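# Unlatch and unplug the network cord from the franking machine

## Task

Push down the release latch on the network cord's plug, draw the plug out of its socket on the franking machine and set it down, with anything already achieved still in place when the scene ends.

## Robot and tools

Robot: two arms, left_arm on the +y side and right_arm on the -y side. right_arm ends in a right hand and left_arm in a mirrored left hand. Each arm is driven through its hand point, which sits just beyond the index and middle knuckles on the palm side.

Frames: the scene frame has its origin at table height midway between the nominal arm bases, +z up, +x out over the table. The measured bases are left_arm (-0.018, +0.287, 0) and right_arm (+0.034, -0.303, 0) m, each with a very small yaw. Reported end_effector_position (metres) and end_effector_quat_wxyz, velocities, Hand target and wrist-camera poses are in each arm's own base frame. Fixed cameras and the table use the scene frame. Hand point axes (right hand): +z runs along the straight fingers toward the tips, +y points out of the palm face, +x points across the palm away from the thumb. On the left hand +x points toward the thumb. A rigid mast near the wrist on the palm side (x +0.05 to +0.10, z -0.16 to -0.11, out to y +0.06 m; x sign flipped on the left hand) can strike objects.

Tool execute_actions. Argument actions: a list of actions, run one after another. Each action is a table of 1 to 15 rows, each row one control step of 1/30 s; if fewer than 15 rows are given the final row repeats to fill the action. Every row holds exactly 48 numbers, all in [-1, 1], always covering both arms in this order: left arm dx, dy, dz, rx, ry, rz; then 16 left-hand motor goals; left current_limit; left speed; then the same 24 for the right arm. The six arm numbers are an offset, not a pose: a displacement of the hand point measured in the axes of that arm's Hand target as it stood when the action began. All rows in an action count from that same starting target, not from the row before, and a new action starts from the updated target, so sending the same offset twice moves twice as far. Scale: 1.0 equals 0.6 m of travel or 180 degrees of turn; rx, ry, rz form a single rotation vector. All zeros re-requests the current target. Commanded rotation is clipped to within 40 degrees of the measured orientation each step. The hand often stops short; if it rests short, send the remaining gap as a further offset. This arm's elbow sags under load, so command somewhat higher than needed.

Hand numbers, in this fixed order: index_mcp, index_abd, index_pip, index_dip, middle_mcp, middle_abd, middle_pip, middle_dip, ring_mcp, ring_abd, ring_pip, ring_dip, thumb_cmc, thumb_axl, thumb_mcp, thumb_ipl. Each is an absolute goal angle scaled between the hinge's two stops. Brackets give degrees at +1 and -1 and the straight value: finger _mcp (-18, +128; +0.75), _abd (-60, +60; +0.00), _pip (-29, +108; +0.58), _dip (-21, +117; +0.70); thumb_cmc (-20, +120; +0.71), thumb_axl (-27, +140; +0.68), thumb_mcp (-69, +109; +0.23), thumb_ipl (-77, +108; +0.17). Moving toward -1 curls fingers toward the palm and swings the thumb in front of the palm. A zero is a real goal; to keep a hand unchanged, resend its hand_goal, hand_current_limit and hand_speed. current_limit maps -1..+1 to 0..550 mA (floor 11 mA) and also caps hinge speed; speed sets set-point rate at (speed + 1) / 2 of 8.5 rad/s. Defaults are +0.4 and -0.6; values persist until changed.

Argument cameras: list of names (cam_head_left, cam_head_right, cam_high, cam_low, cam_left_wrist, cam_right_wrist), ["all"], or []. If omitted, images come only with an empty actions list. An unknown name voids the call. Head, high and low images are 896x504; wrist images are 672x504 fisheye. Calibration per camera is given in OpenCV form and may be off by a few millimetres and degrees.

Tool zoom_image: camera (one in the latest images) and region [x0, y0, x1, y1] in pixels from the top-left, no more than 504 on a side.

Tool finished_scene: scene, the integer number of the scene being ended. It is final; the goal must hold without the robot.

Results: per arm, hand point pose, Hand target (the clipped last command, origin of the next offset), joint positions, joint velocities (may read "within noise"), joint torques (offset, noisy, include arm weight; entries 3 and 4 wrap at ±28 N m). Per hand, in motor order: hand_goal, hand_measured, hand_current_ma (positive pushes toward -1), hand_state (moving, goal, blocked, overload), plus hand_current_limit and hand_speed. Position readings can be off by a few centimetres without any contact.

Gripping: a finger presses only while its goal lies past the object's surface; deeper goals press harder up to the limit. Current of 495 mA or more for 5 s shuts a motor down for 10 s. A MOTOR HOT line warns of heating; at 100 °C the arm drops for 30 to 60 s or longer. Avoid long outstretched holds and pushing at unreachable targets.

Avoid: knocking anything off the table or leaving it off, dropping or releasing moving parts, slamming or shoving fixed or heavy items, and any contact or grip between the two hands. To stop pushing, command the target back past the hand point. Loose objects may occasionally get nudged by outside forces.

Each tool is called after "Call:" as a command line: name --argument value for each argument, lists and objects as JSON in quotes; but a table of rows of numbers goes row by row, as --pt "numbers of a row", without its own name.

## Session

Call:
execute_actions --actions '[]'

Scene clock: 0.00 s.
left_arm: end_effector_position=(+0.8484, +0.2420, +0.3855) hand_goal=(+0.754, +0.000, +0.576, +0.696, +0.754, +0.000, +0.576, +0.696, +0.754, +0.000, +0.576, +0.696, +0.714, +0.678, +0.226, +0.168) hand_measured=(+0.754, +0.000, +0.576, +0.696, +0.754, +0.000, +0.576, +0.696, +0.754, +0.000, +0.576, +0.696, +0.714, +0.678, +0.226, +0.168) hand_current_ma=(+0, +0, +0, +0, +0, +0, +0, +0, +0, +0, +0, +0, +0, +0, +0, +0) hand_state=(goal, goal, goal, goal, goal, goal, goal, goal, goal, goal, goal, goal, goal, goal, goal, goal) hand_current_limit=0.40 hand_speed=-0.60 end_effector_quat_wxyz=(+0.557, +0.669, +0.098, +0.482) | right_arm: end_effector_position=(+0.4279, -0.2243, +0.3721) hand_goal=(+0.754, +0.000, +0.576, +0.696, +0.754, +0.000, +0.576, +0.696, +0.754, +0.000, +0.576, +0.696, +0.714, +0.678, +0.226, +0.168) hand_measured=(+0.754, +0.000, +0.576, +0.696, +0.754, +0.000, +0.576, +0.696, +0.754, +0.000, +0.576, +0.696, +0.714, +0.678, +0.226, +0.168) hand_current_ma=(+0, +0, +0, +0, +0, +0, +0, +0, +0, +0, +0, +0, +0, +0, +0, +0) hand_state=(goal, goal, goal, goal, goal, goal, goal, goal, goal, goal, goal, goal, goal, goal, goal, goal) hand_current_limit=0.40 hand_speed=-0.60 end_effector_quat_wxyz=(-0.179, +0.911, -0.272, +0.252)
Joint positions: left_arm=[0.465 2.547 2.508 0.258 1.168 0.366] | right_arm=[-0.488 1.427 1.723 -1.405 -0.443 1.769]
Joint velocities: within noise
Joint torques (N m): no reading
Heat: left arm: hottest elbow 41 °C; right arm: hottest waist 32 °C.
Hand target: left_arm +0.8432, +0.2394, +0.4075; +0.552, +0.665, +0.083, +0.496 | right_arm +0.4309, -0.2258, +0.3907; -0.175, +0.908, -0.266, +0.273
camera_calibration:
cam_left_wrist: T_world_to_cam=[[-0.098144, -0.270953, -0.957576, 0.491334], [-0.140708, 0.956333, -0.25618, -0.0631544], [0.985175, 0.109596, -0.131983, -0.685574], [0, 0, 0, 1]] pos_world=[0.714745, 0.268661, 0.363826]
cam_right_wrist: T_world_to_cam=[[-0.812879, -0.0739599, -0.577718, 0.575282], [-0.527349, 0.51453, 0.676137, 0.0404899], [0.247246, 0.854277, -0.457253, 0.386351], [0, 0, 0, 1]] pos_world=[0.393463, -0.308336, 0.481635]

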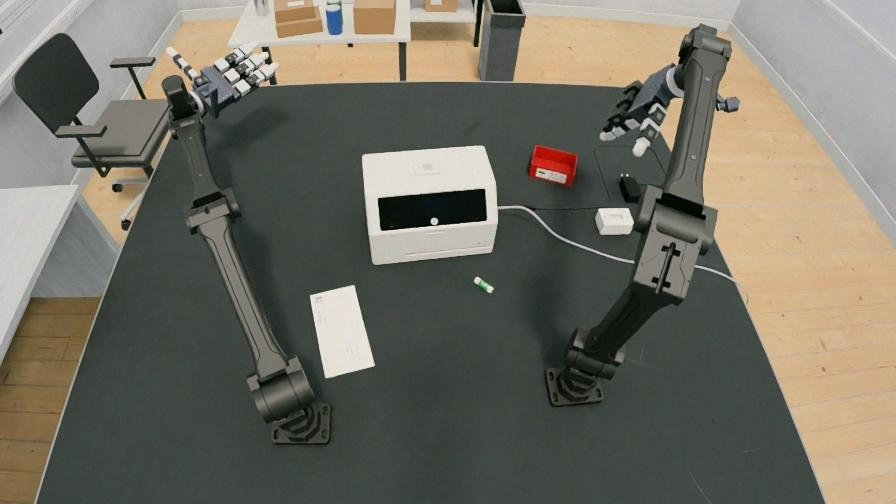

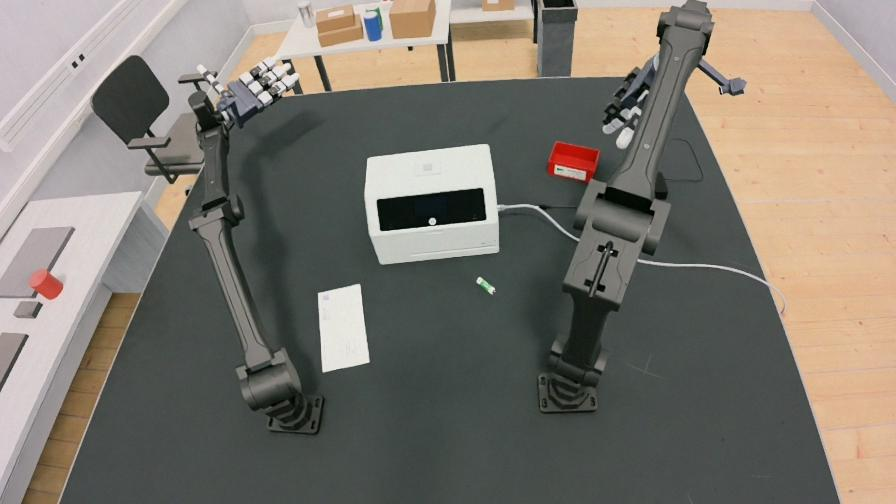

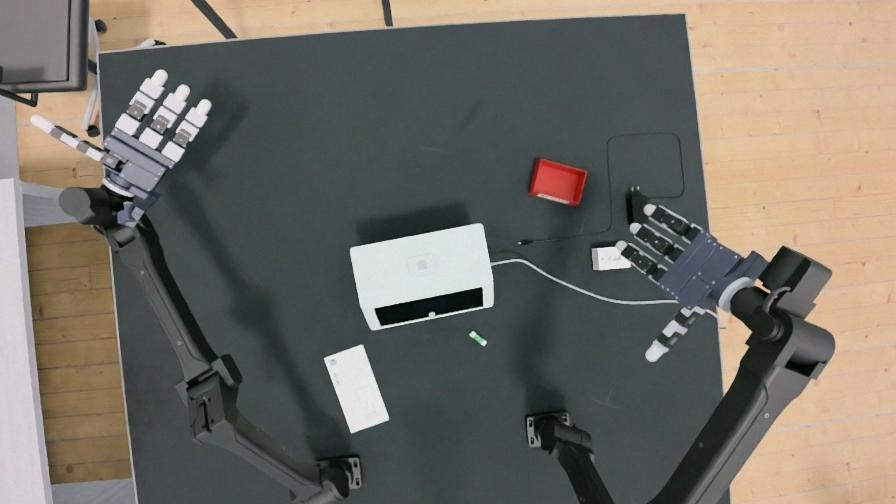

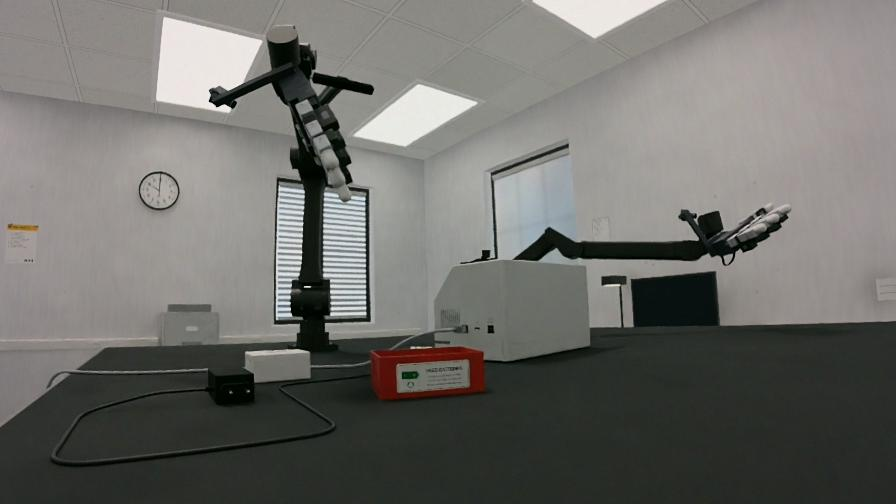

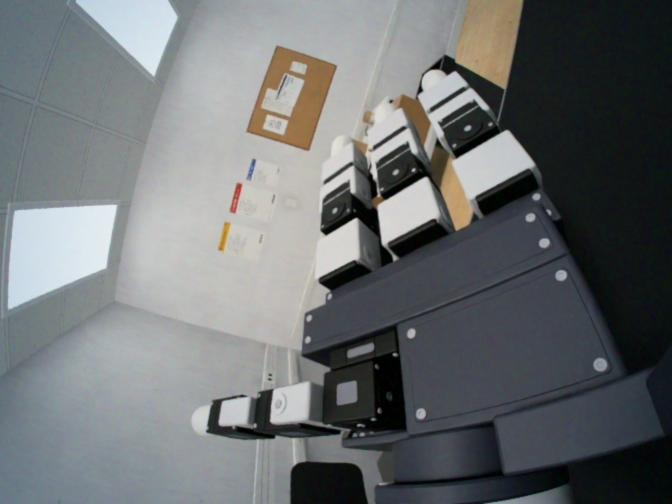

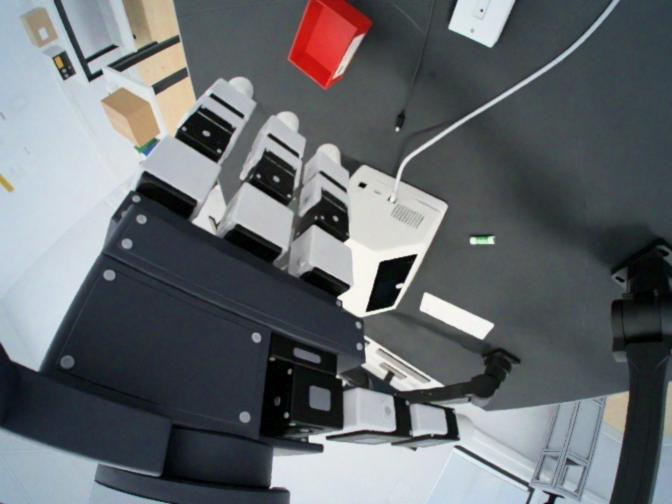

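Call:
zoom_image --camera "cam_head_right" --region '[480, 190, 560, 235]'

Call:
zoom_image --camera "cam_low" --region '[430, 305, 510, 350]'

Call:
zoom_image --camera "cam_high" --region '[470, 240, 550, 285]'

Call:
zoom_image --camera "cam_right_wrist" --region '[340, 160, 460, 250]'

Scaled by 6.300 from the camera's 896x504 image, which has a finer 1280x720 frame.

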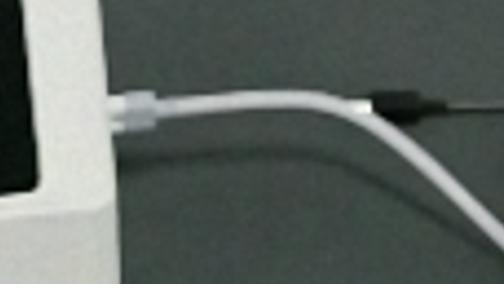

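Scaled by 6.300 from the camera's 896x504 image, which has a finer 1280x720 frame.

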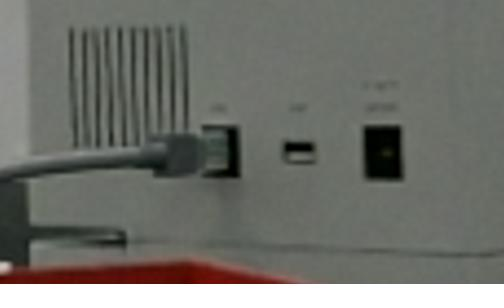

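Scaled by 6.300 from the camera's 896x504 image, which has a finer 1280x720 frame.

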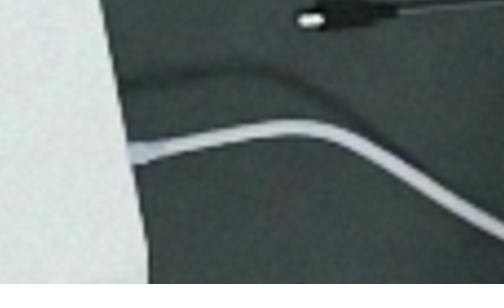

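Scaled by 4.200 from the camera's 672x504 image, which has a finer 960x720 frame.

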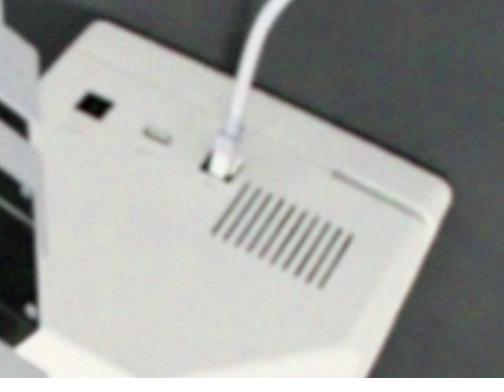

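Call:
execute_actions --actions '[[[0,0,0,0,0,0,0.754,0,0.576,0.696,0.754,0,0.576,0.696,0.754,0,0.576,0.696,0.714,0.678,0.226,0.168,0.4,-0.6,0,0,0,0,0,-0.2,0.754,0.13,0.576,0.696,0.754,-0.13,0.576,0.696,0.9,-0.2,0.576,0.696,0.714,0.678,0.226,0.168,0.4,-0.6]],[[0,0,0,0,0,0,0.754,0,0.576,0.696,0.754,0,0.576,0.696,0.754,0,0.576,0.696,0.714,0.678,0.226,0.168,0.4,-0.6,0,0,0,0,0,-0.2,0.754,0.13,0.576,0.696,0.754,-0.13,0.576,0.696,0.9,-0.2,0.576,0.696,0.714,0.678,0.226,0.168,0.4,-0.6]],[[0,0,0,0,0,0,0.754,0,0.576,0.696,0.754,0,0.576,0.696,0.754,0,0.576,0.696,0.714,0.678,0.226,0.168,0.4,-0.6,0,0,0,0,0,-0.2,0.754,0.13,0.576,0.696,0.754,-0.13,0.576,0.696,0.9,-0.2,0.576,0.696,0.714,0.678,0.226,0.168,0.4,-0.6]],[[0,0,0,0,0,0,0.754,0,0.576,0.696,0.754,0,0.576,0.696,0.754,0,0.576,0.696,0.714,0.678,0.226,0.168,0.4,-0.6,0,0,0,0,0,-0.2,0.754,0.13,0.576,0.696,0.754,-0.13,0.576,0.696,0.9,-0.2,0.576,0.696,0.714,0.678,0.226,0.168,0.4,-0.6]],[[0,0,0,0,0,0,0.754,0,0.576,0.696,0.754,0,0.576,0.696,0.754,0,0.576,0.696,0.714,0.678,0.226,0.168,0.4,-0.6,0,0,0,0,0,-0.2,0.754,0.13,0.576,0.696,0.754,-0.13,0.576,0.696,0.9,-0.2,0.576,0.696,0.714,0.678,0.226,0.168,0.4,-0.6]]]'

Scene clock: 18.60 s.
left_arm: end_effector_position=(+0.8484, +0.2420, +0.3855) hand_goal=(+0.754, +0.000, +0.576, +0.696, +0.754, +0.000, +0.576, +0.696, +0.754, +0.000, +0.576, +0.696, +0.714, +0.678, +0.226, +0.168) hand_measured=(+0.760, +0.000, +0.576, +0.696, +0.760, +0.000, +0.576, +0.696, +0.760, +0.000, +0.576, +0.696, +0.720, +0.678, +0.226, +0.168) hand_current_ma=(+7, +0, +0, +0, +9, +0, +0, +0, +9, +0, +0, +0, +7, +0, +0, +0) hand_state=(goal, goal, goal, goal, goal, goal, goal, goal, goal, goal, goal, goal, goal, goal, goal, goal) hand_current_limit=0.40 hand_speed=-0.60 end_effector_quat_wxyz=(+0.557, +0.669, +0.098, +0.482) | right_arm: end_effector_position=(+0.4223, -0.2200, +0.3683) hand_goal=(+0.754, +0.130, +0.576, +0.696, +0.754, -0.130, +0.576, +0.696, +0.900, -0.200, +0.576, +0.696, +0.714, +0.678, +0.226, +0.168) hand_measured=(+0.756, +0.130, +0.576, +0.696, +0.758, -0.128, +0.576, +0.696, +0.902, -0.198, +0.576, +0.696, +0.718, +0.678, +0.224, +0.168) hand_current_ma=(+1, +0, +0, +0, +1, +0, +0, +0, +0, +1, +0, +0, +2, +0, -1, +0) hand_state=(goal, goal, goal, goal, goal, goal, goal, goal, goal, goal, goal, goal, goal, goal, goal, goal) hand_current_limit=0.40 hand_speed=-0.60 end_effector_quat_wxyz=(+0.264, +0.290, +0.902, +0.182)
Joint positions: left_arm=[0.465 2.547 2.508 0.258 1.168 0.366] | right_arm=[-0.841 1.336 1.37 -1.292 -0.583 -1.695]
Joint torques (N m): left_arm=[-0.5 -30.56 14.45 2.06 -0.16 0.05] | right_arm=[1.03 -8.23 12.92 0.7 -0.94 -0.11]
Heat: left arm: hottest shoulder 46 °C; right arm: hottest elbow 36 °C.
Hand target: left_arm +0.8432, +0.2394, +0.4075; +0.552, +0.665, +0.083, +0.496 | right_arm +0.4311, -0.2258, +0.3907; +0.272, +0.266, +0.908, +0.175
Off the commanded pose: left_arm 0.023 m, 3 deg | right_arm 0.025 m, 3 deg.

Call:
execute_actions --actions '[[[0,0,0,0,0,0,0.754,0,0.576,0.696,0.754,0,0.576,0.696,0.754,0,0.576,0.696,0.714,0.678,0.226,0.168,0.4,-0.6,0,0,0,-0.0099,0.1088,-0.0717,0.754,0.13,0.576,0.696,0.754,-0.13,0.576,0.696,0.9,-0.2,0.576,0.696,0.714,0.678,0.226,0.168,0.4,-0.6]],[[0,0,0,0,0,0,0.754,0,0.576,0.696,0.754,0,0.576,0.696,0.754,0,0.576,0.696,0.714,0.678,0.226,0.168,0.4,-0.6,0,0,0,-0.0099,0.1088,-0.0717,0.754,0.13,0.576,0.696,0.754,-0.13,0.576,0.696,0.9,-0.2,0.576,0.696,0.714,0.678,0.226,0.168,0.4,-0.6]],[[0,0,0,0,0,0,0.754,0,0.576,0.696,0.754,0,0.576,0.696,0.754,0,0.576,0.696,0.714,0.678,0.226,0.168,0.4,-0.6,-0.0255,0.0726,0.0673,0,0,0,0.754,0.13,0.576,0.696,0.754,-0.13,0.576,0.696,0.9,-0.2,0.576,0.696,0.714,0.678,0.226,0.168,0.4,-0.6]],[[0,0,0,0,0,0,0.754,0,0.576,0.696,0.754,0,0.576,0.696,0.754,0,0.576,0.696,0.714,0.678,0.226,0.168,0.4,-0.6,-0.0255,0.0726,0.0673,0,0,0,0.754,0.13,0.576,0.696,0.754,-0.13,0.576,0.696,0.9,-0.2,0.576,0.696,0.714,0.678,0.226,0.168,0.4,-0.6]],[[0,0,0,0,0,0,0.754,0,0.576,0.696,0.754,0,0.576,0.696,0.754,0,0.576,0.696,0.714,0.678,0.226,0.168,0.4,-0.6,-0.0255,0.0726,0.0673,0,0,0,0.754,0.13,0.576,0.696,0.754,-0.13,0.576,0.696,0.9,-0.2,0.576,0.696,0.714,0.678,0.226,0.168,0.4,-0.6]],[[0,0,0,0,0,0,0.754,0,0.576,0.696,0.754,0,0.576,0.696,0.754,0,0.576,0.696,0.714,0.678,0.226,0.168,0.4,-0.6,-0.0255,0.0726,0.0673,0,0,0,0.754,0.13,0.576,0.696,0.754,-0.13,0.576,0.696,0.9,-0.2,0.576,0.696,0.714,0.678,0.226,0.168,0.4,-0.6]],[[0,0,0,0,0,0,0.754,0,0.576,0.696,0.754,0,0.576,0.696,0.754,0,0.576,0.696,0.714,0.678,0.226,0.168,0.4,-0.6,-0.0255,0.0726,0.0673,0,0,0,0.754,0.13,0.576,0.696,0.754,-0.13,0.576,0.696,0.9,-0.2,0.576,0.696,0.714,0.678,0.226,0.168,0.4,-0.6]]]' --cameras '["cam_right_wrist","cam_low","cam_high"]'

Call:
zoom_image --camera "cam_right_wrist" --region '[300, 20, 420, 110]'

Scene clock: 27.87 s.
left_arm: end_effector_position=(+0.8484, +0.2420, +0.3855) hand_goal=(+0.754, +0.000, +0.576, +0.696, +0.754, +0.000, +0.576, +0.696, +0.754, +0.000, +0.576, +0.696, +0.714, +0.678, +0.226, +0.168) hand_measured=(+0.760, +0.000, +0.576, +0.696, +0.760, +0.000, +0.576, +0.696, +0.760, +0.000, +0.576, +0.696, +0.720, +0.678, +0.226, +0.168) hand_current_ma=(+7, +0, +0, +0, +9, +0, +0, +0, +9, +0, +0, +0, +7, +0, +0, +0) hand_state=(goal, goal, goal, goal, goal, goal, goal, goal, goal, goal, goal, goal, goal, goal, goal, goal) hand_current_limit=0.40 hand_speed=-0.60 end_effector_quat_wxyz=(+0.557, +0.669, +0.098, +0.482) | right_arm: end_effector_position=(+0.4874, +0.0637, +0.3015) hand_goal=(+0.754, +0.130, +0.576, +0.696, +0.754, -0.130, +0.576, +0.696, +0.900, -0.200, +0.576, +0.696, +0.714, +0.678, +0.226, +0.168) hand_measured=(+0.756, +0.130, +0.576, +0.696, +0.758, -0.128, +0.576, +0.696, +0.902, -0.198, +0.576, +0.696, +0.718, +0.678, +0.224, +0.168) hand_current_ma=(+1, +0, +0, +0, +1, +0, +0, +0, +0, +0, +0, +0, +2, +0, -1, +0) hand_state=(goal, goal, goal, goal, goal, goal, goal, goal, goal, goal, goal, goal, goal, goal, goal, goal) hand_current_limit=0.40 hand_speed=-0.60 end_effector_quat_wxyz=(-0.008, -0.031, +0.976, +0.217)
Joint positions: left_arm=[0.465 2.547 2.508 0.258 1.168 0.366] | right_arm=[-0.183 1.623 1.599 -1.663 -0.423 -1.841]
Joint torques (N m): left_arm=[-0.5 -30.56 14.45 2.06 -0.15 0.05] | right_arm=[0.56 -11.69 8.44 0.58 -0.69 0.16]
Heat: left arm: hottest shoulder 50 °C; right arm: hottest elbow 38 °C.
Hand target: left_arm +0.8432, +0.2394, +0.4075; +0.552, +0.665, +0.083, +0.496 | right_arm +0.4950, +0.0601, +0.3001; -0.005, -0.021, +0.976, +0.217
Off the commanded pose: left_arm 0.023 m, 3 deg | right_arm 0.008 m, 1 deg.
camera_calibration:
cam_right_wrist: T_world_to_cam=[[0.715686, 0.641454, 0.27628, -0.443832], [0.488894, -0.742614, 0.457719, -0.377939], [0.498775, -0.192512, -0.845081, 0.154378], [0, 0, 0, 1]] pos_world=[0.425417, 0.0337544, 0.426073]
Images, in order (width x height): cam_high 896x504, cam_low 896x504, cam_right_wrist 672x504.

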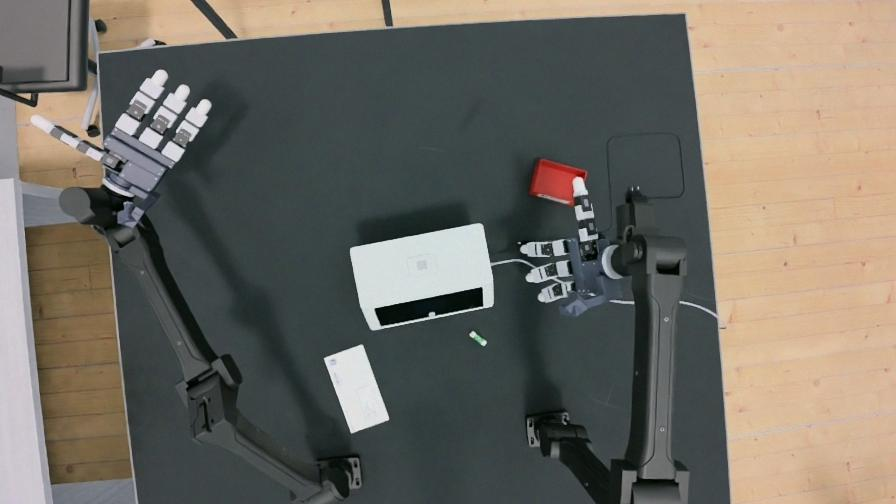

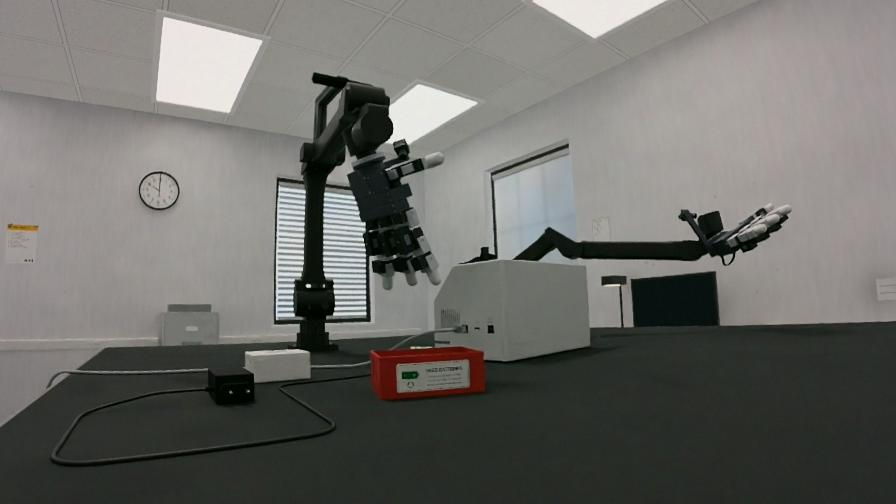

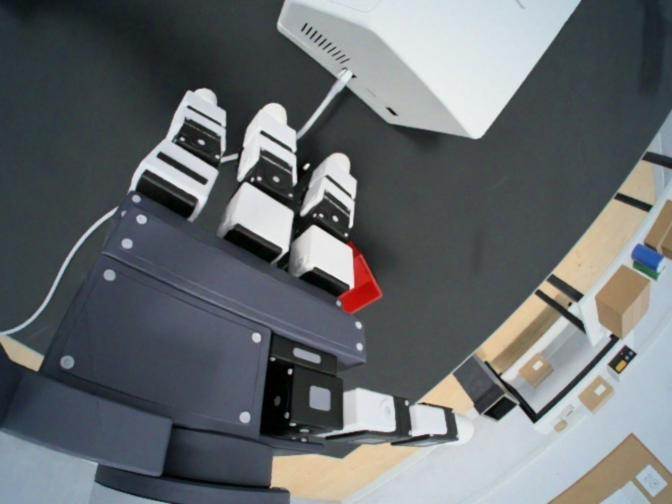

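Scaled by 4.200 from the camera's 672x504 image, which has a finer 960x720 frame.

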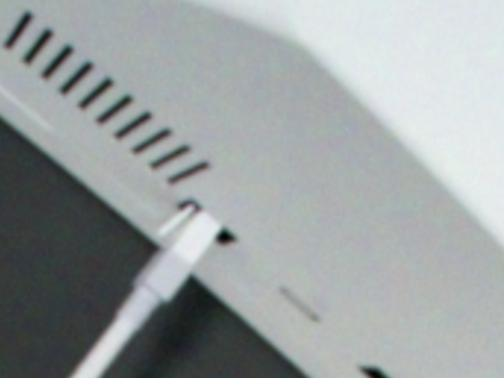

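Call:
execute_actions --actions '[[[0,0,0,0,0,0,0.754,0,0.576,0.696,0.754,0,0.576,0.696,0.754,0,0.576,0.696,0.714,0.678,0.226,0.168,0.4,-0.6,-0.0055,0.0222,0.07,0,0,0,0.754,0.13,0.576,0.696,0.754,-0.13,0.576,0.696,0.9,-0.2,0.576,0.696,0.714,0.678,0.226,0.168,0.4,-0.6]],[[0,0,0,0,0,0,0.754,0,0.576,0.696,0.754,0,0.576,0.696,0.754,0,0.576,0.696,0.714,0.678,0.226,0.168,0.4,-0.6,-0.0055,0.0222,0.07,0,0.0047,-0.0101,0.754,0.13,0.576,0.696,0.754,-0.13,0.576,0.696,0.9,-0.2,0.576,0.696,0.714,0.678,0.226,0.168,0.4,-0.6]]]' --cameras '["cam_right_wrist","cam_low"]'

Call:
zoom_image --camera "cam_right_wrist" --region '[270, 60, 390, 150]'

Call:
zoom_image --camera "cam_low" --region '[410, 285, 490, 345]'

Scene clock: 36.63 s.
left_arm: end_effector_position=(+0.8484, +0.2420, +0.3855) hand_goal=(+0.754, +0.000, +0.576, +0.696, +0.754, +0.000, +0.576, +0.696, +0.754, +0.000, +0.576, +0.696, +0.714, +0.678, +0.226, +0.168) hand_measured=(+0.760, +0.000, +0.576, +0.696, +0.760, +0.000, +0.576, +0.696, +0.760, +0.000, +0.576, +0.696, +0.720, +0.678, +0.226, +0.168) hand_current_ma=(+7, +0, +0, +0, +9, +0, +0, +0, +9, +0, +0, +0, +7, +0, +0, +0) hand_state=(goal, goal, goal, goal, goal, goal, goal, goal, goal, goal, goal, goal, goal, goal, goal, goal) hand_current_limit=0.40 hand_speed=-0.60 end_effector_quat_wxyz=(+0.557, +0.669, +0.098, +0.482) | right_arm: end_effector_position=(+0.4917, +0.1217, +0.2365) hand_goal=(+0.754, +0.130, +0.576, +0.696, +0.754, -0.130, +0.576, +0.696, +0.900, -0.200, +0.576, +0.696, +0.714, +0.678, +0.226, +0.168) hand_measured=(+0.756, +0.130, +0.576, +0.696, +0.758, -0.128, +0.576, +0.696, +0.902, -0.198, +0.576, +0.696, +0.718, +0.678, +0.224, +0.168) hand_current_ma=(+1, +0, +0, +0, +1, +0, +0, +0, +0, +0, +0, +0, +2, +0, -1, +0) hand_state=(goal, goal, goal, goal, goal, goal, goal, goal, goal, goal, goal, goal, goal, goal, goal, goal) hand_current_limit=0.40 hand_speed=-0.60 end_effector_quat_wxyz=(-0.012, -0.047, +0.975, +0.216)
Joint positions: left_arm=[0.465 2.547 2.508 0.258 1.168 0.366] | right_arm=[-0.061 1.639 1.449 -1.457 -0.43 -1.744]
Joint torques (N m): left_arm=[-0.5 -30.56 14.46 2.06 -0.15 0.04] | right_arm=[0.26 -11.87 8.24 0.66 -0.69 0.19]
Heat: left arm: hottest shoulder 53 °C; right arm: hottest elbow 39 °C.
Hand target: left_arm +0.8432, +0.2394, +0.4075; +0.552, +0.665, +0.083, +0.496 | right_arm +0.4988, +0.1202, +0.2352; -0.009, -0.038, +0.975, +0.217
Off the commanded pose: left_arm 0.023 m, 3 deg | right_arm 0.007 m, 1 deg.
camera_calibration:
cam_right_wrist: T_world_to_cam=[[0.694341, 0.665161, 0.274684, -0.458255], [0.513182, -0.725239, 0.458991, -0.321631], [0.504515, -0.177734, -0.844912, 0.103764], [0, 0, 0, 1]] pos_world=[0.43089, 0.0899966, 0.361173]
Images, in order (width x height): cam_low 896x504, cam_right_wrist 672x504.

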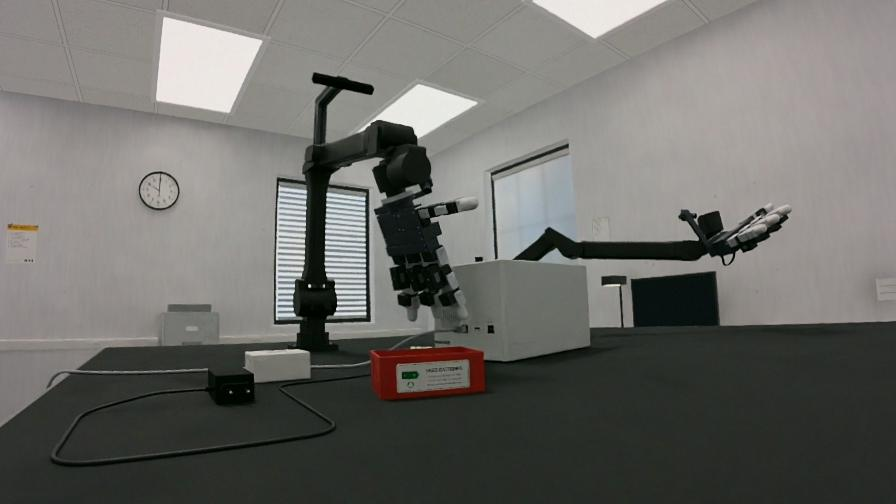

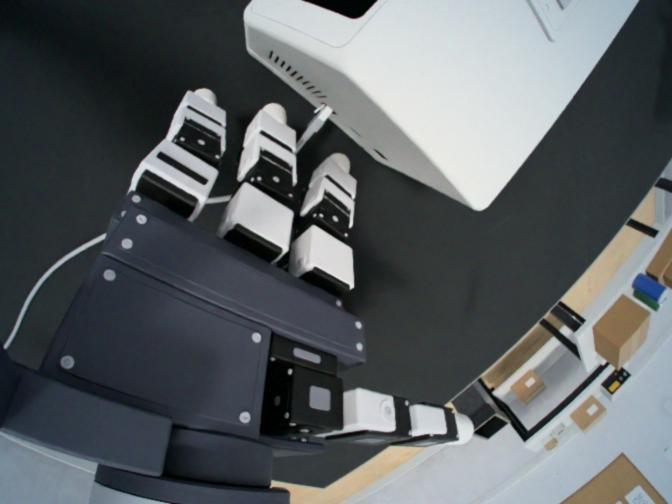

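Scaled by 4.200 from the camera's 672x504 image, which has a finer 960x720 frame.

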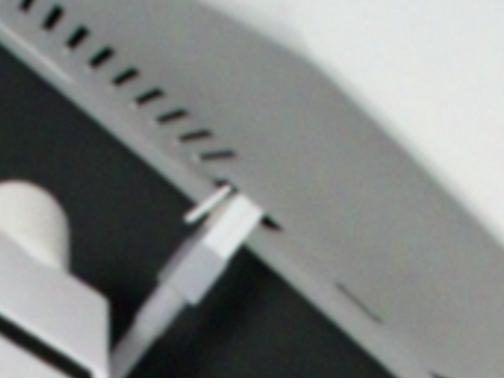

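Scaled by 6.300 from the camera's 896x504 image, which has a finer 1280x720 frame.

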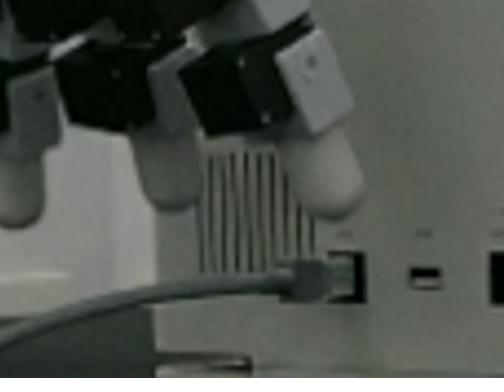

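Call:
execute_actions --actions '[[[0,0,0,0,0,0,0.754,0,0.576,0.696,0.754,0,0.576,0.696,0.754,0,0.576,0.696,0.714,0.678,0.226,0.168,0.4,-0.6,-0.003,0.0444,0.0207,0,0,0,0.754,0.13,0.576,0.696,0.754,-0.13,0.576,0.696,0.9,-0.2,0.576,0.696,0.714,0.678,0.226,0.168,0.4,-0.6]],[[0,0,0,0,0,0,0.754,0,0.576,0.696,0.754,0,0.576,0.696,0.754,0,0.576,0.696,0.714,0.678,0.226,0.168,0.4,-0.6,0,-0.0197,0.0423,0,0,0,0.754,0.13,0.576,0.696,0.754,-0.13,0.576,0.696,0.9,-0.2,0.576,0.696,0.714,0.678,0.226,0.168,0.4,-0.6]]]' --cameras '["cam_right_wrist","cam_low"]'

Call:
zoom_image --camera "cam_right_wrist" --region '[260, 90, 360, 165]'

Call:
zoom_image --camera "cam_low" --region '[430, 300, 490, 345]'

Scene clock: 42.57 s.
left_arm: end_effector_position=(+0.8484, +0.2420, +0.3855) hand_goal=(+0.754, +0.000, +0.576, +0.696, +0.754, +0.000, +0.576, +0.696, +0.754, +0.000, +0.576, +0.696, +0.714, +0.678, +0.226, +0.168) hand_measured=(+0.760, +0.000, +0.576, +0.696, +0.760, +0.000, +0.576, +0.696, +0.760, +0.000, +0.576, +0.696, +0.720, +0.678, +0.226, +0.168) hand_current_ma=(+7, +0, +0, +0, +9, +0, +0, +0, +9, +0, +0, +0, +7, +0, +0, +0) hand_state=(goal, goal, goal, goal, goal, goal, goal, goal, goal, goal, goal, goal, goal, goal, goal, goal) hand_current_limit=0.40 hand_speed=-0.60 end_effector_quat_wxyz=(+0.557, +0.669, +0.098, +0.482) | right_arm: end_effector_position=(+0.4919, +0.1490, +0.2089) hand_goal=(+0.754, +0.130, +0.576, +0.696, +0.754, -0.130, +0.576, +0.696, +0.900, -0.200, +0.576, +0.696, +0.714, +0.678, +0.226, +0.168) hand_measured=(+0.762, +0.130, +0.580, +0.698, +0.758, -0.128, +0.578, +0.696, +0.902, -0.198, +0.576, +0.696, +0.718, +0.678, +0.224, +0.168) hand_current_ma=(+4, +0, +2, +1, +2, +0, +0, +0, +0, +0, +0, +0, +2, +0, -1, +0) hand_state=(goal, goal, goal, goal, goal, goal, goal, goal, goal, goal, goal, goal, goal, goal, goal, goal) hand_current_limit=0.40 hand_speed=-0.60 end_effector_quat_wxyz=(-0.011, -0.045, +0.975, +0.216)
Joint positions: left_arm=[0.465 2.547 2.508 0.258 1.168 0.366] | right_arm=[-0.005 1.646 1.385 -1.357 -0.433 -1.678]
Joint torques (N m): left_arm=[-0.5 -30.56 14.46 2.06 -0.15 0.04] | right_arm=[1.03 -11.87 8.1 0.73 -0.75 0.17]
Heat: left arm: hottest shoulder 54 °C; right arm: hottest elbow 40 °C.
Hand target: left_arm +0.8432, +0.2394, +0.4075; +0.552, +0.665, +0.083, +0.496 | right_arm +0.4982, +0.1496, +0.2072; -0.009, -0.038, +0.975, +0.217
Off the commanded pose: left_arm 0.023 m, 3 deg | right_arm 0.007 m, 1 deg.
camera_calibration:
cam_right_wrist: T_world_to_cam=[[0.69694, 0.662437, 0.274687, -0.46984], [0.50979, -0.727048, 0.459908, -0.287571], [0.504371, -0.180496, -0.844412, 0.0855691], [0, 0, 0, 1]] pos_world=[0.430892, 0.117606, 0.333571]
Images, in order (width x height): cam_low 896x504, cam_right_wrist 672x504.

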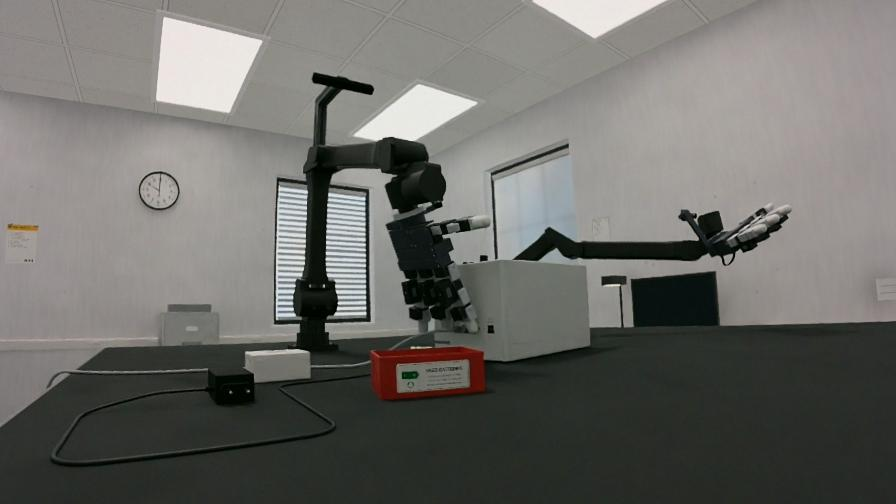

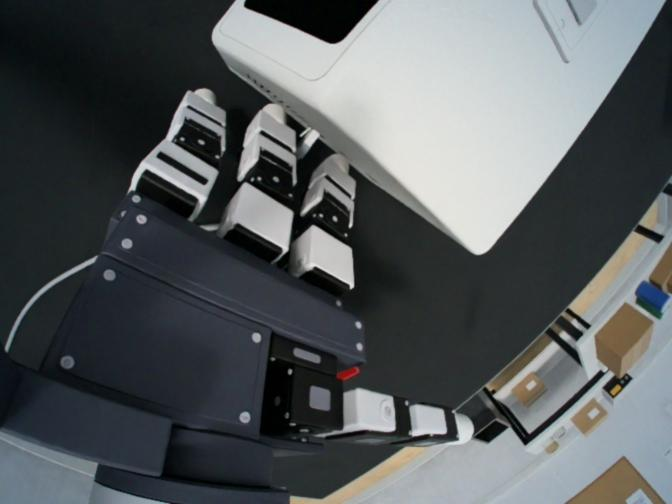

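Scaled by 5.040 from the camera's 672x504 image, which has a finer 960x720 frame.

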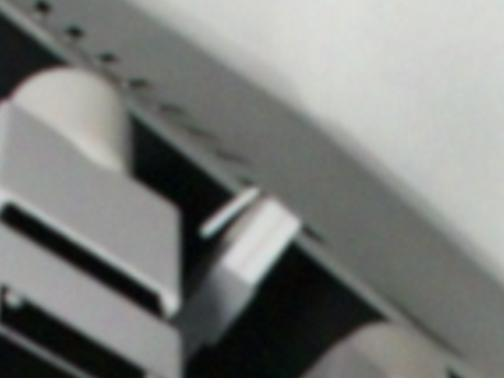

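Scaled by 8.400 from the camera's 896x504 image, which has a finer 1280x720 frame.

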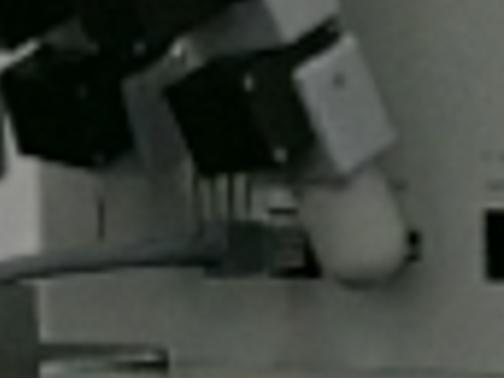

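Call:
execute_actions --actions '[[[0,0,0,0,0,0,0.754,0,0.576,0.696,0.754,0,0.576,0.696,0.754,0,0.576,0.696,0.714,0.678,0.226,0.168,0.4,-0.6,-0.0048,-0.0072,0.0105,0,0,0,0.754,0.05,0.576,0.696,0.754,-0.05,0.576,0.696,0.9,-0.2,0.576,0.696,0.714,0.678,0.226,0.168,0.4,-0.6]]]' --cameras '["cam_right_wrist","cam_low"]'

Call:
zoom_image --camera "cam_right_wrist" --region '[260, 90, 360, 165]'

Call:
zoom_image --camera "cam_low" --region '[430, 300, 490, 345]'

Scene clock: 45.80 s.
left_arm: end_effector_position=(+0.8484, +0.2420, +0.3855) hand_goal=(+0.754, +0.000, +0.576, +0.696, +0.754, +0.000, +0.576, +0.696, +0.754, +0.000, +0.576, +0.696, +0.714, +0.678, +0.226, +0.168) hand_measured=(+0.760, +0.000, +0.576, +0.696, +0.760, +0.000, +0.576, +0.696, +0.760, +0.000, +0.576, +0.696, +0.720, +0.678, +0.226, +0.168) hand_current_ma=(+7, +0, +0, +0, +9, +0, +0, +0, +9, +0, +0, +0, +7, +0, +0, +0) hand_state=(goal, goal, goal, goal, goal, goal, goal, goal, goal, goal, goal, goal, goal, goal, goal, goal) hand_current_limit=0.40 hand_speed=-0.60 end_effector_quat_wxyz=(+0.557, +0.669, +0.098, +0.482) | right_arm: end_effector_position=(+0.4957, +0.1489, +0.2051) hand_goal=(+0.754, +0.050, +0.576, +0.696, +0.754, -0.050, +0.576, +0.696, +0.900, -0.200, +0.576, +0.696, +0.714, +0.678, +0.226, +0.168) hand_measured=(+0.762, +0.052, +0.580, +0.698, +0.758, -0.052, +0.578, +0.696, +0.902, -0.198, +0.576, +0.696, +0.718, +0.678, +0.224, +0.168) hand_current_ma=(+4, +1, +2, +1, +2, -1, +0, +0, +0, +0, +0, +0, +2, +0, -1, +0) hand_state=(goal, goal, goal, goal, goal, goal, goal, goal, goal, goal, goal, goal, goal, goal, goal, goal) hand_current_limit=0.40 hand_speed=-0.60 end_effector_quat_wxyz=(-0.007, -0.045, +0.975, +0.216)
Joint positions: left_arm=[0.465 2.547 2.508 0.258 1.168 0.366] | right_arm=[-0.005 1.654 1.385 -1.341 -0.433 -1.677]
Joint torques (N m): left_arm=[-0.56 -30.56 14.45 2.07 -0.15 0.05] | right_arm=[0.85 -11.63 7.79 0.75 -0.74 0.16]
Heat: left arm: hottest shoulder 55 °C; right arm: hottest elbow 40 °C.
Hand target: left_arm +0.8432, +0.2394, +0.4075; +0.552, +0.665, +0.083, +0.496 | right_arm +0.5012, +0.1486, +0.1997; -0.009, -0.038, +0.975, +0.217
Off the commanded pose: left_arm 0.023 m, 3 deg | right_arm 0.008 m, 1 deg.
camera_calibration:
cam_right_wrist: T_world_to_cam=[[0.695065, 0.662247, 0.279845, -0.471458], [0.506124, -0.72717, 0.463747, -0.286665], [0.51061, -0.180698, -0.84061, 0.0765885], [0, 0, 0, 1]] pos_world=[0.433675, 0.117607, 0.329256]
Images, in order (width x height): cam_low 896x504, cam_right_wrist 672x504.

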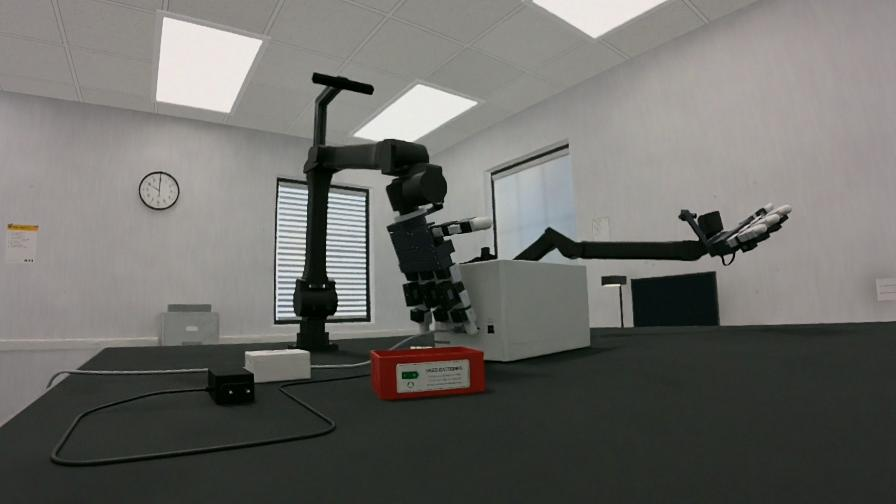

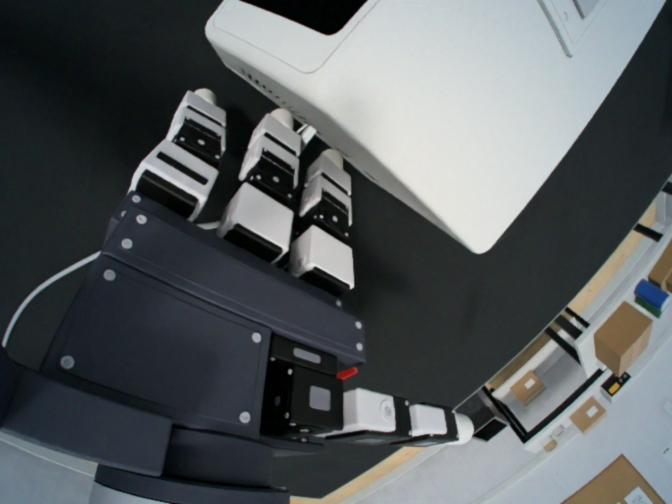

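Scaled by 5.040 from the camera's 672x504 image, which has a finer 960x720 frame.

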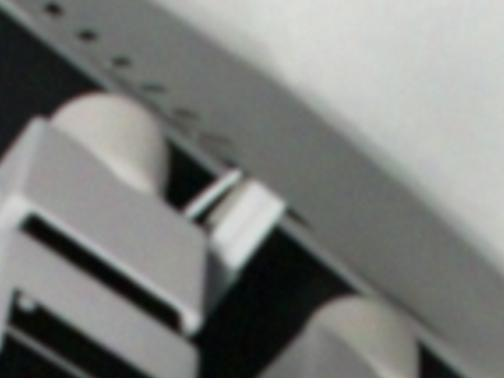

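Scaled by 8.400 from the camera's 896x504 image, which has a finer 1280x720 frame.

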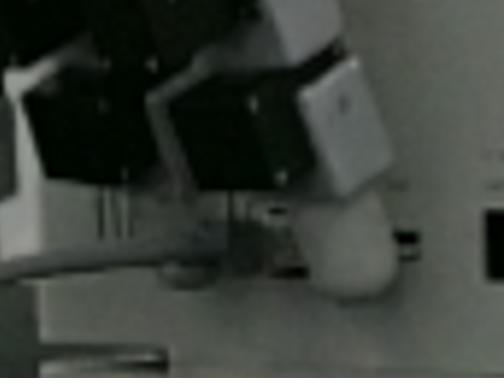

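Call:
execute_actions --actions '[[[0,0,0,0,0,0,0.754,0,0.576,0.696,0.754,0,0.576,0.696,0.754,0,0.576,0.696,0.714,0.678,0.226,0.168,0.4,-0.6,0,0,0,0,0,0,0.754,-0.09,0.576,0.696,0.754,0.06,0.576,0.696,0.9,-0.2,0.576,0.696,0.714,0.678,0.226,0.168,0.4,-0.7]],[[0,0,0,0,0,0,0.754,0,0.576,0.696,0.754,0,0.576,0.696,0.754,0,0.576,0.696,0.714,0.678,0.226,0.168,0.4,-0.6,0,0,0,0,0,0,0.754,-0.45,0.576,0.696,0.754,0.45,0.576,0.696,0.9,-0.2,0.576,0.696,0.714,0.678,0.226,0.168,0.79,-0.8]],[[0,0,0,0,0,0,0.754,0,0.576,0.696,0.754,0,0.576,0.696,0.754,0,0.576,0.696,0.714,0.678,0.226,0.168,0.4,-0.6,0,0,0,0,0,0,0.754,-0.45,0.576,0.696,0.754,0.45,0.576,0.696,0.9,-0.2,0.576,0.696,0.714,0.678,0.226,0.168,0.79,-0.8]]]' --cameras '["cam_right_wrist","cam_low"]'

Call:
zoom_image --camera "cam_right_wrist" --region '[270, 90, 350, 150]'

Call:
zoom_image --camera "cam_low" --region '[430, 300, 490, 345]'

Scene clock: 50.27 s.
left_arm: end_effector_position=(+0.8484, +0.2420, +0.3855) hand_goal=(+0.754, +0.000, +0.576, +0.696, +0.754, +0.000, +0.576, +0.696, +0.754, +0.000, +0.576, +0.696, +0.714, +0.678, +0.226, +0.168) hand_measured=(+0.760, +0.000, +0.576, +0.696, +0.760, +0.000, +0.576, +0.696, +0.760, +0.000, +0.576, +0.696, +0.720, +0.678, +0.226, +0.168) hand_current_ma=(+7, +0, +0, +0, +9, +0, +0, +0, +9, +0, +0, +0, +7, +0, +0, +0) hand_state=(goal, goal, goal, goal, goal, goal, goal, goal, goal, goal, goal, goal, goal, goal, goal, goal) hand_current_limit=0.40 hand_speed=-0.60 end_effector_quat_wxyz=(+0.557, +0.669, +0.098, +0.482) | right_arm: end_effector_position=(+0.4948, +0.1489, +0.2039) hand_goal=(+0.754, -0.450, +0.576, +0.696, +0.754, +0.450, +0.576, +0.696, +0.900, -0.200, +0.576, +0.696, +0.714, +0.678, +0.226, +0.168) hand_measured=(+0.760, -0.130, +0.580, +0.698, +0.758, +0.076, +0.578, +0.696, +0.902, -0.198, +0.576, +0.696, +0.718, +0.678, +0.224, +0.168) hand_current_ma=(+4, +492, +1, +1, +2, -492, +0, +0, +0, +0, +0, +0, +2, +0, -1, +0) hand_state=(goal, blocked, goal, goal, goal, blocked, goal, goal, goal, goal, goal, goal, goal, goal, goal, goal) hand_current_limit=0.79 hand_speed=-0.80 end_effector_quat_wxyz=(-0.009, -0.045, +0.975, +0.216)
Joint positions: left_arm=[0.465 2.547 2.508 0.258 1.168 0.366] | right_arm=[-0.005 1.654 1.382 -1.341 -0.433 -1.677]
Joint torques (N m): left_arm=[-0.56 -30.51 14.43 2.07 -0.16 0.05] | right_arm=[0.85 -11.69 8.02 0.75 -0.74 0.16]
Heat: left arm: hottest shoulder 56 °C; right arm: hottest elbow 41 °C.
Hand target: left_arm +0.8432, +0.2394, +0.4075; +0.552, +0.665, +0.083, +0.496 | right_arm +0.5012, +0.1486, +0.1999; -0.009, -0.038, +0.975, +0.217
Off the commanded pose: left_arm 0.023 m, 3 deg | right_arm 0.008 m, 1 deg.
camera_calibration:
cam_right_wrist: T_world_to_cam=[[0.695978, 0.662178, 0.277733, -0.470531], [0.507492, -0.727234, 0.46215, -0.286015], [0.508003, -0.180699, -0.842188, 0.0776522], [0, 0, 0, 1]] pos_world=[0.433182, 0.117607, 0.328262]
Images, in order (width x height): cam_low 896x504, cam_right_wrist 672x504.

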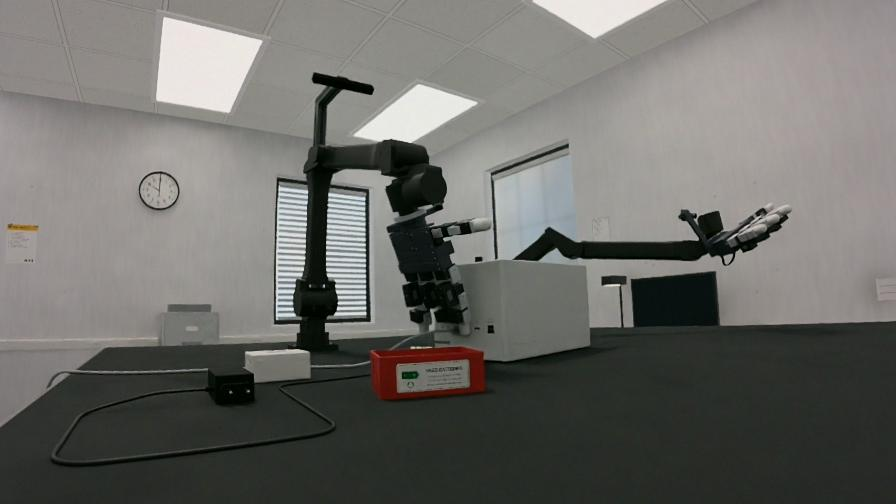

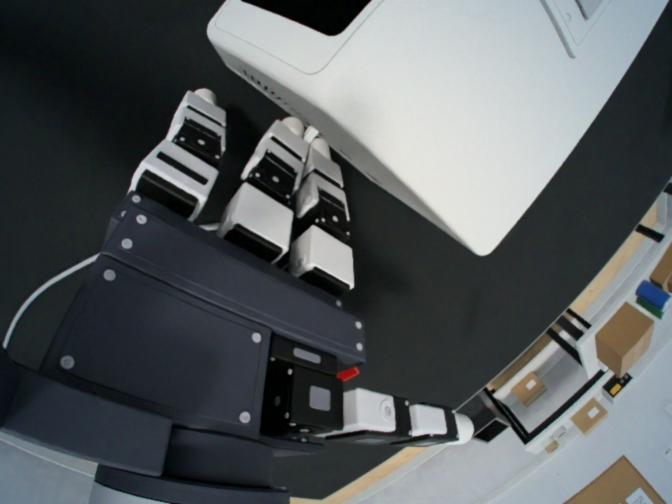

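Scaled by 6.300 from the camera's 672x504 image, which has a finer 960x720 frame.

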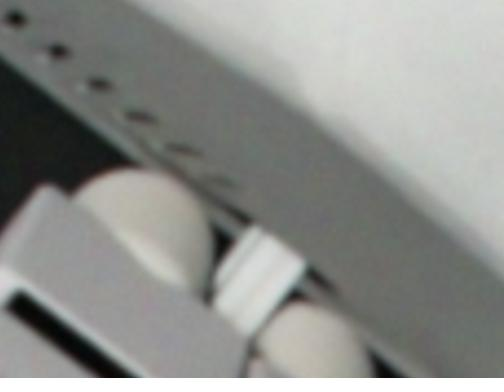

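Scaled by 8.400 from the camera's 896x504 image, which has a finer 1280x720 frame.

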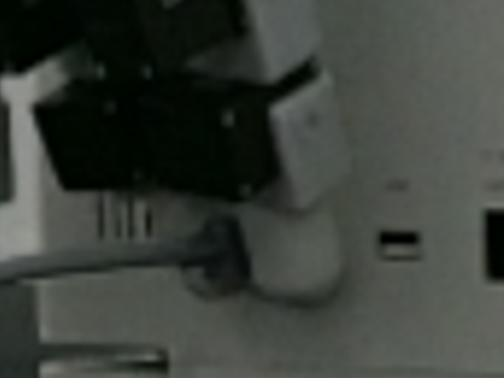

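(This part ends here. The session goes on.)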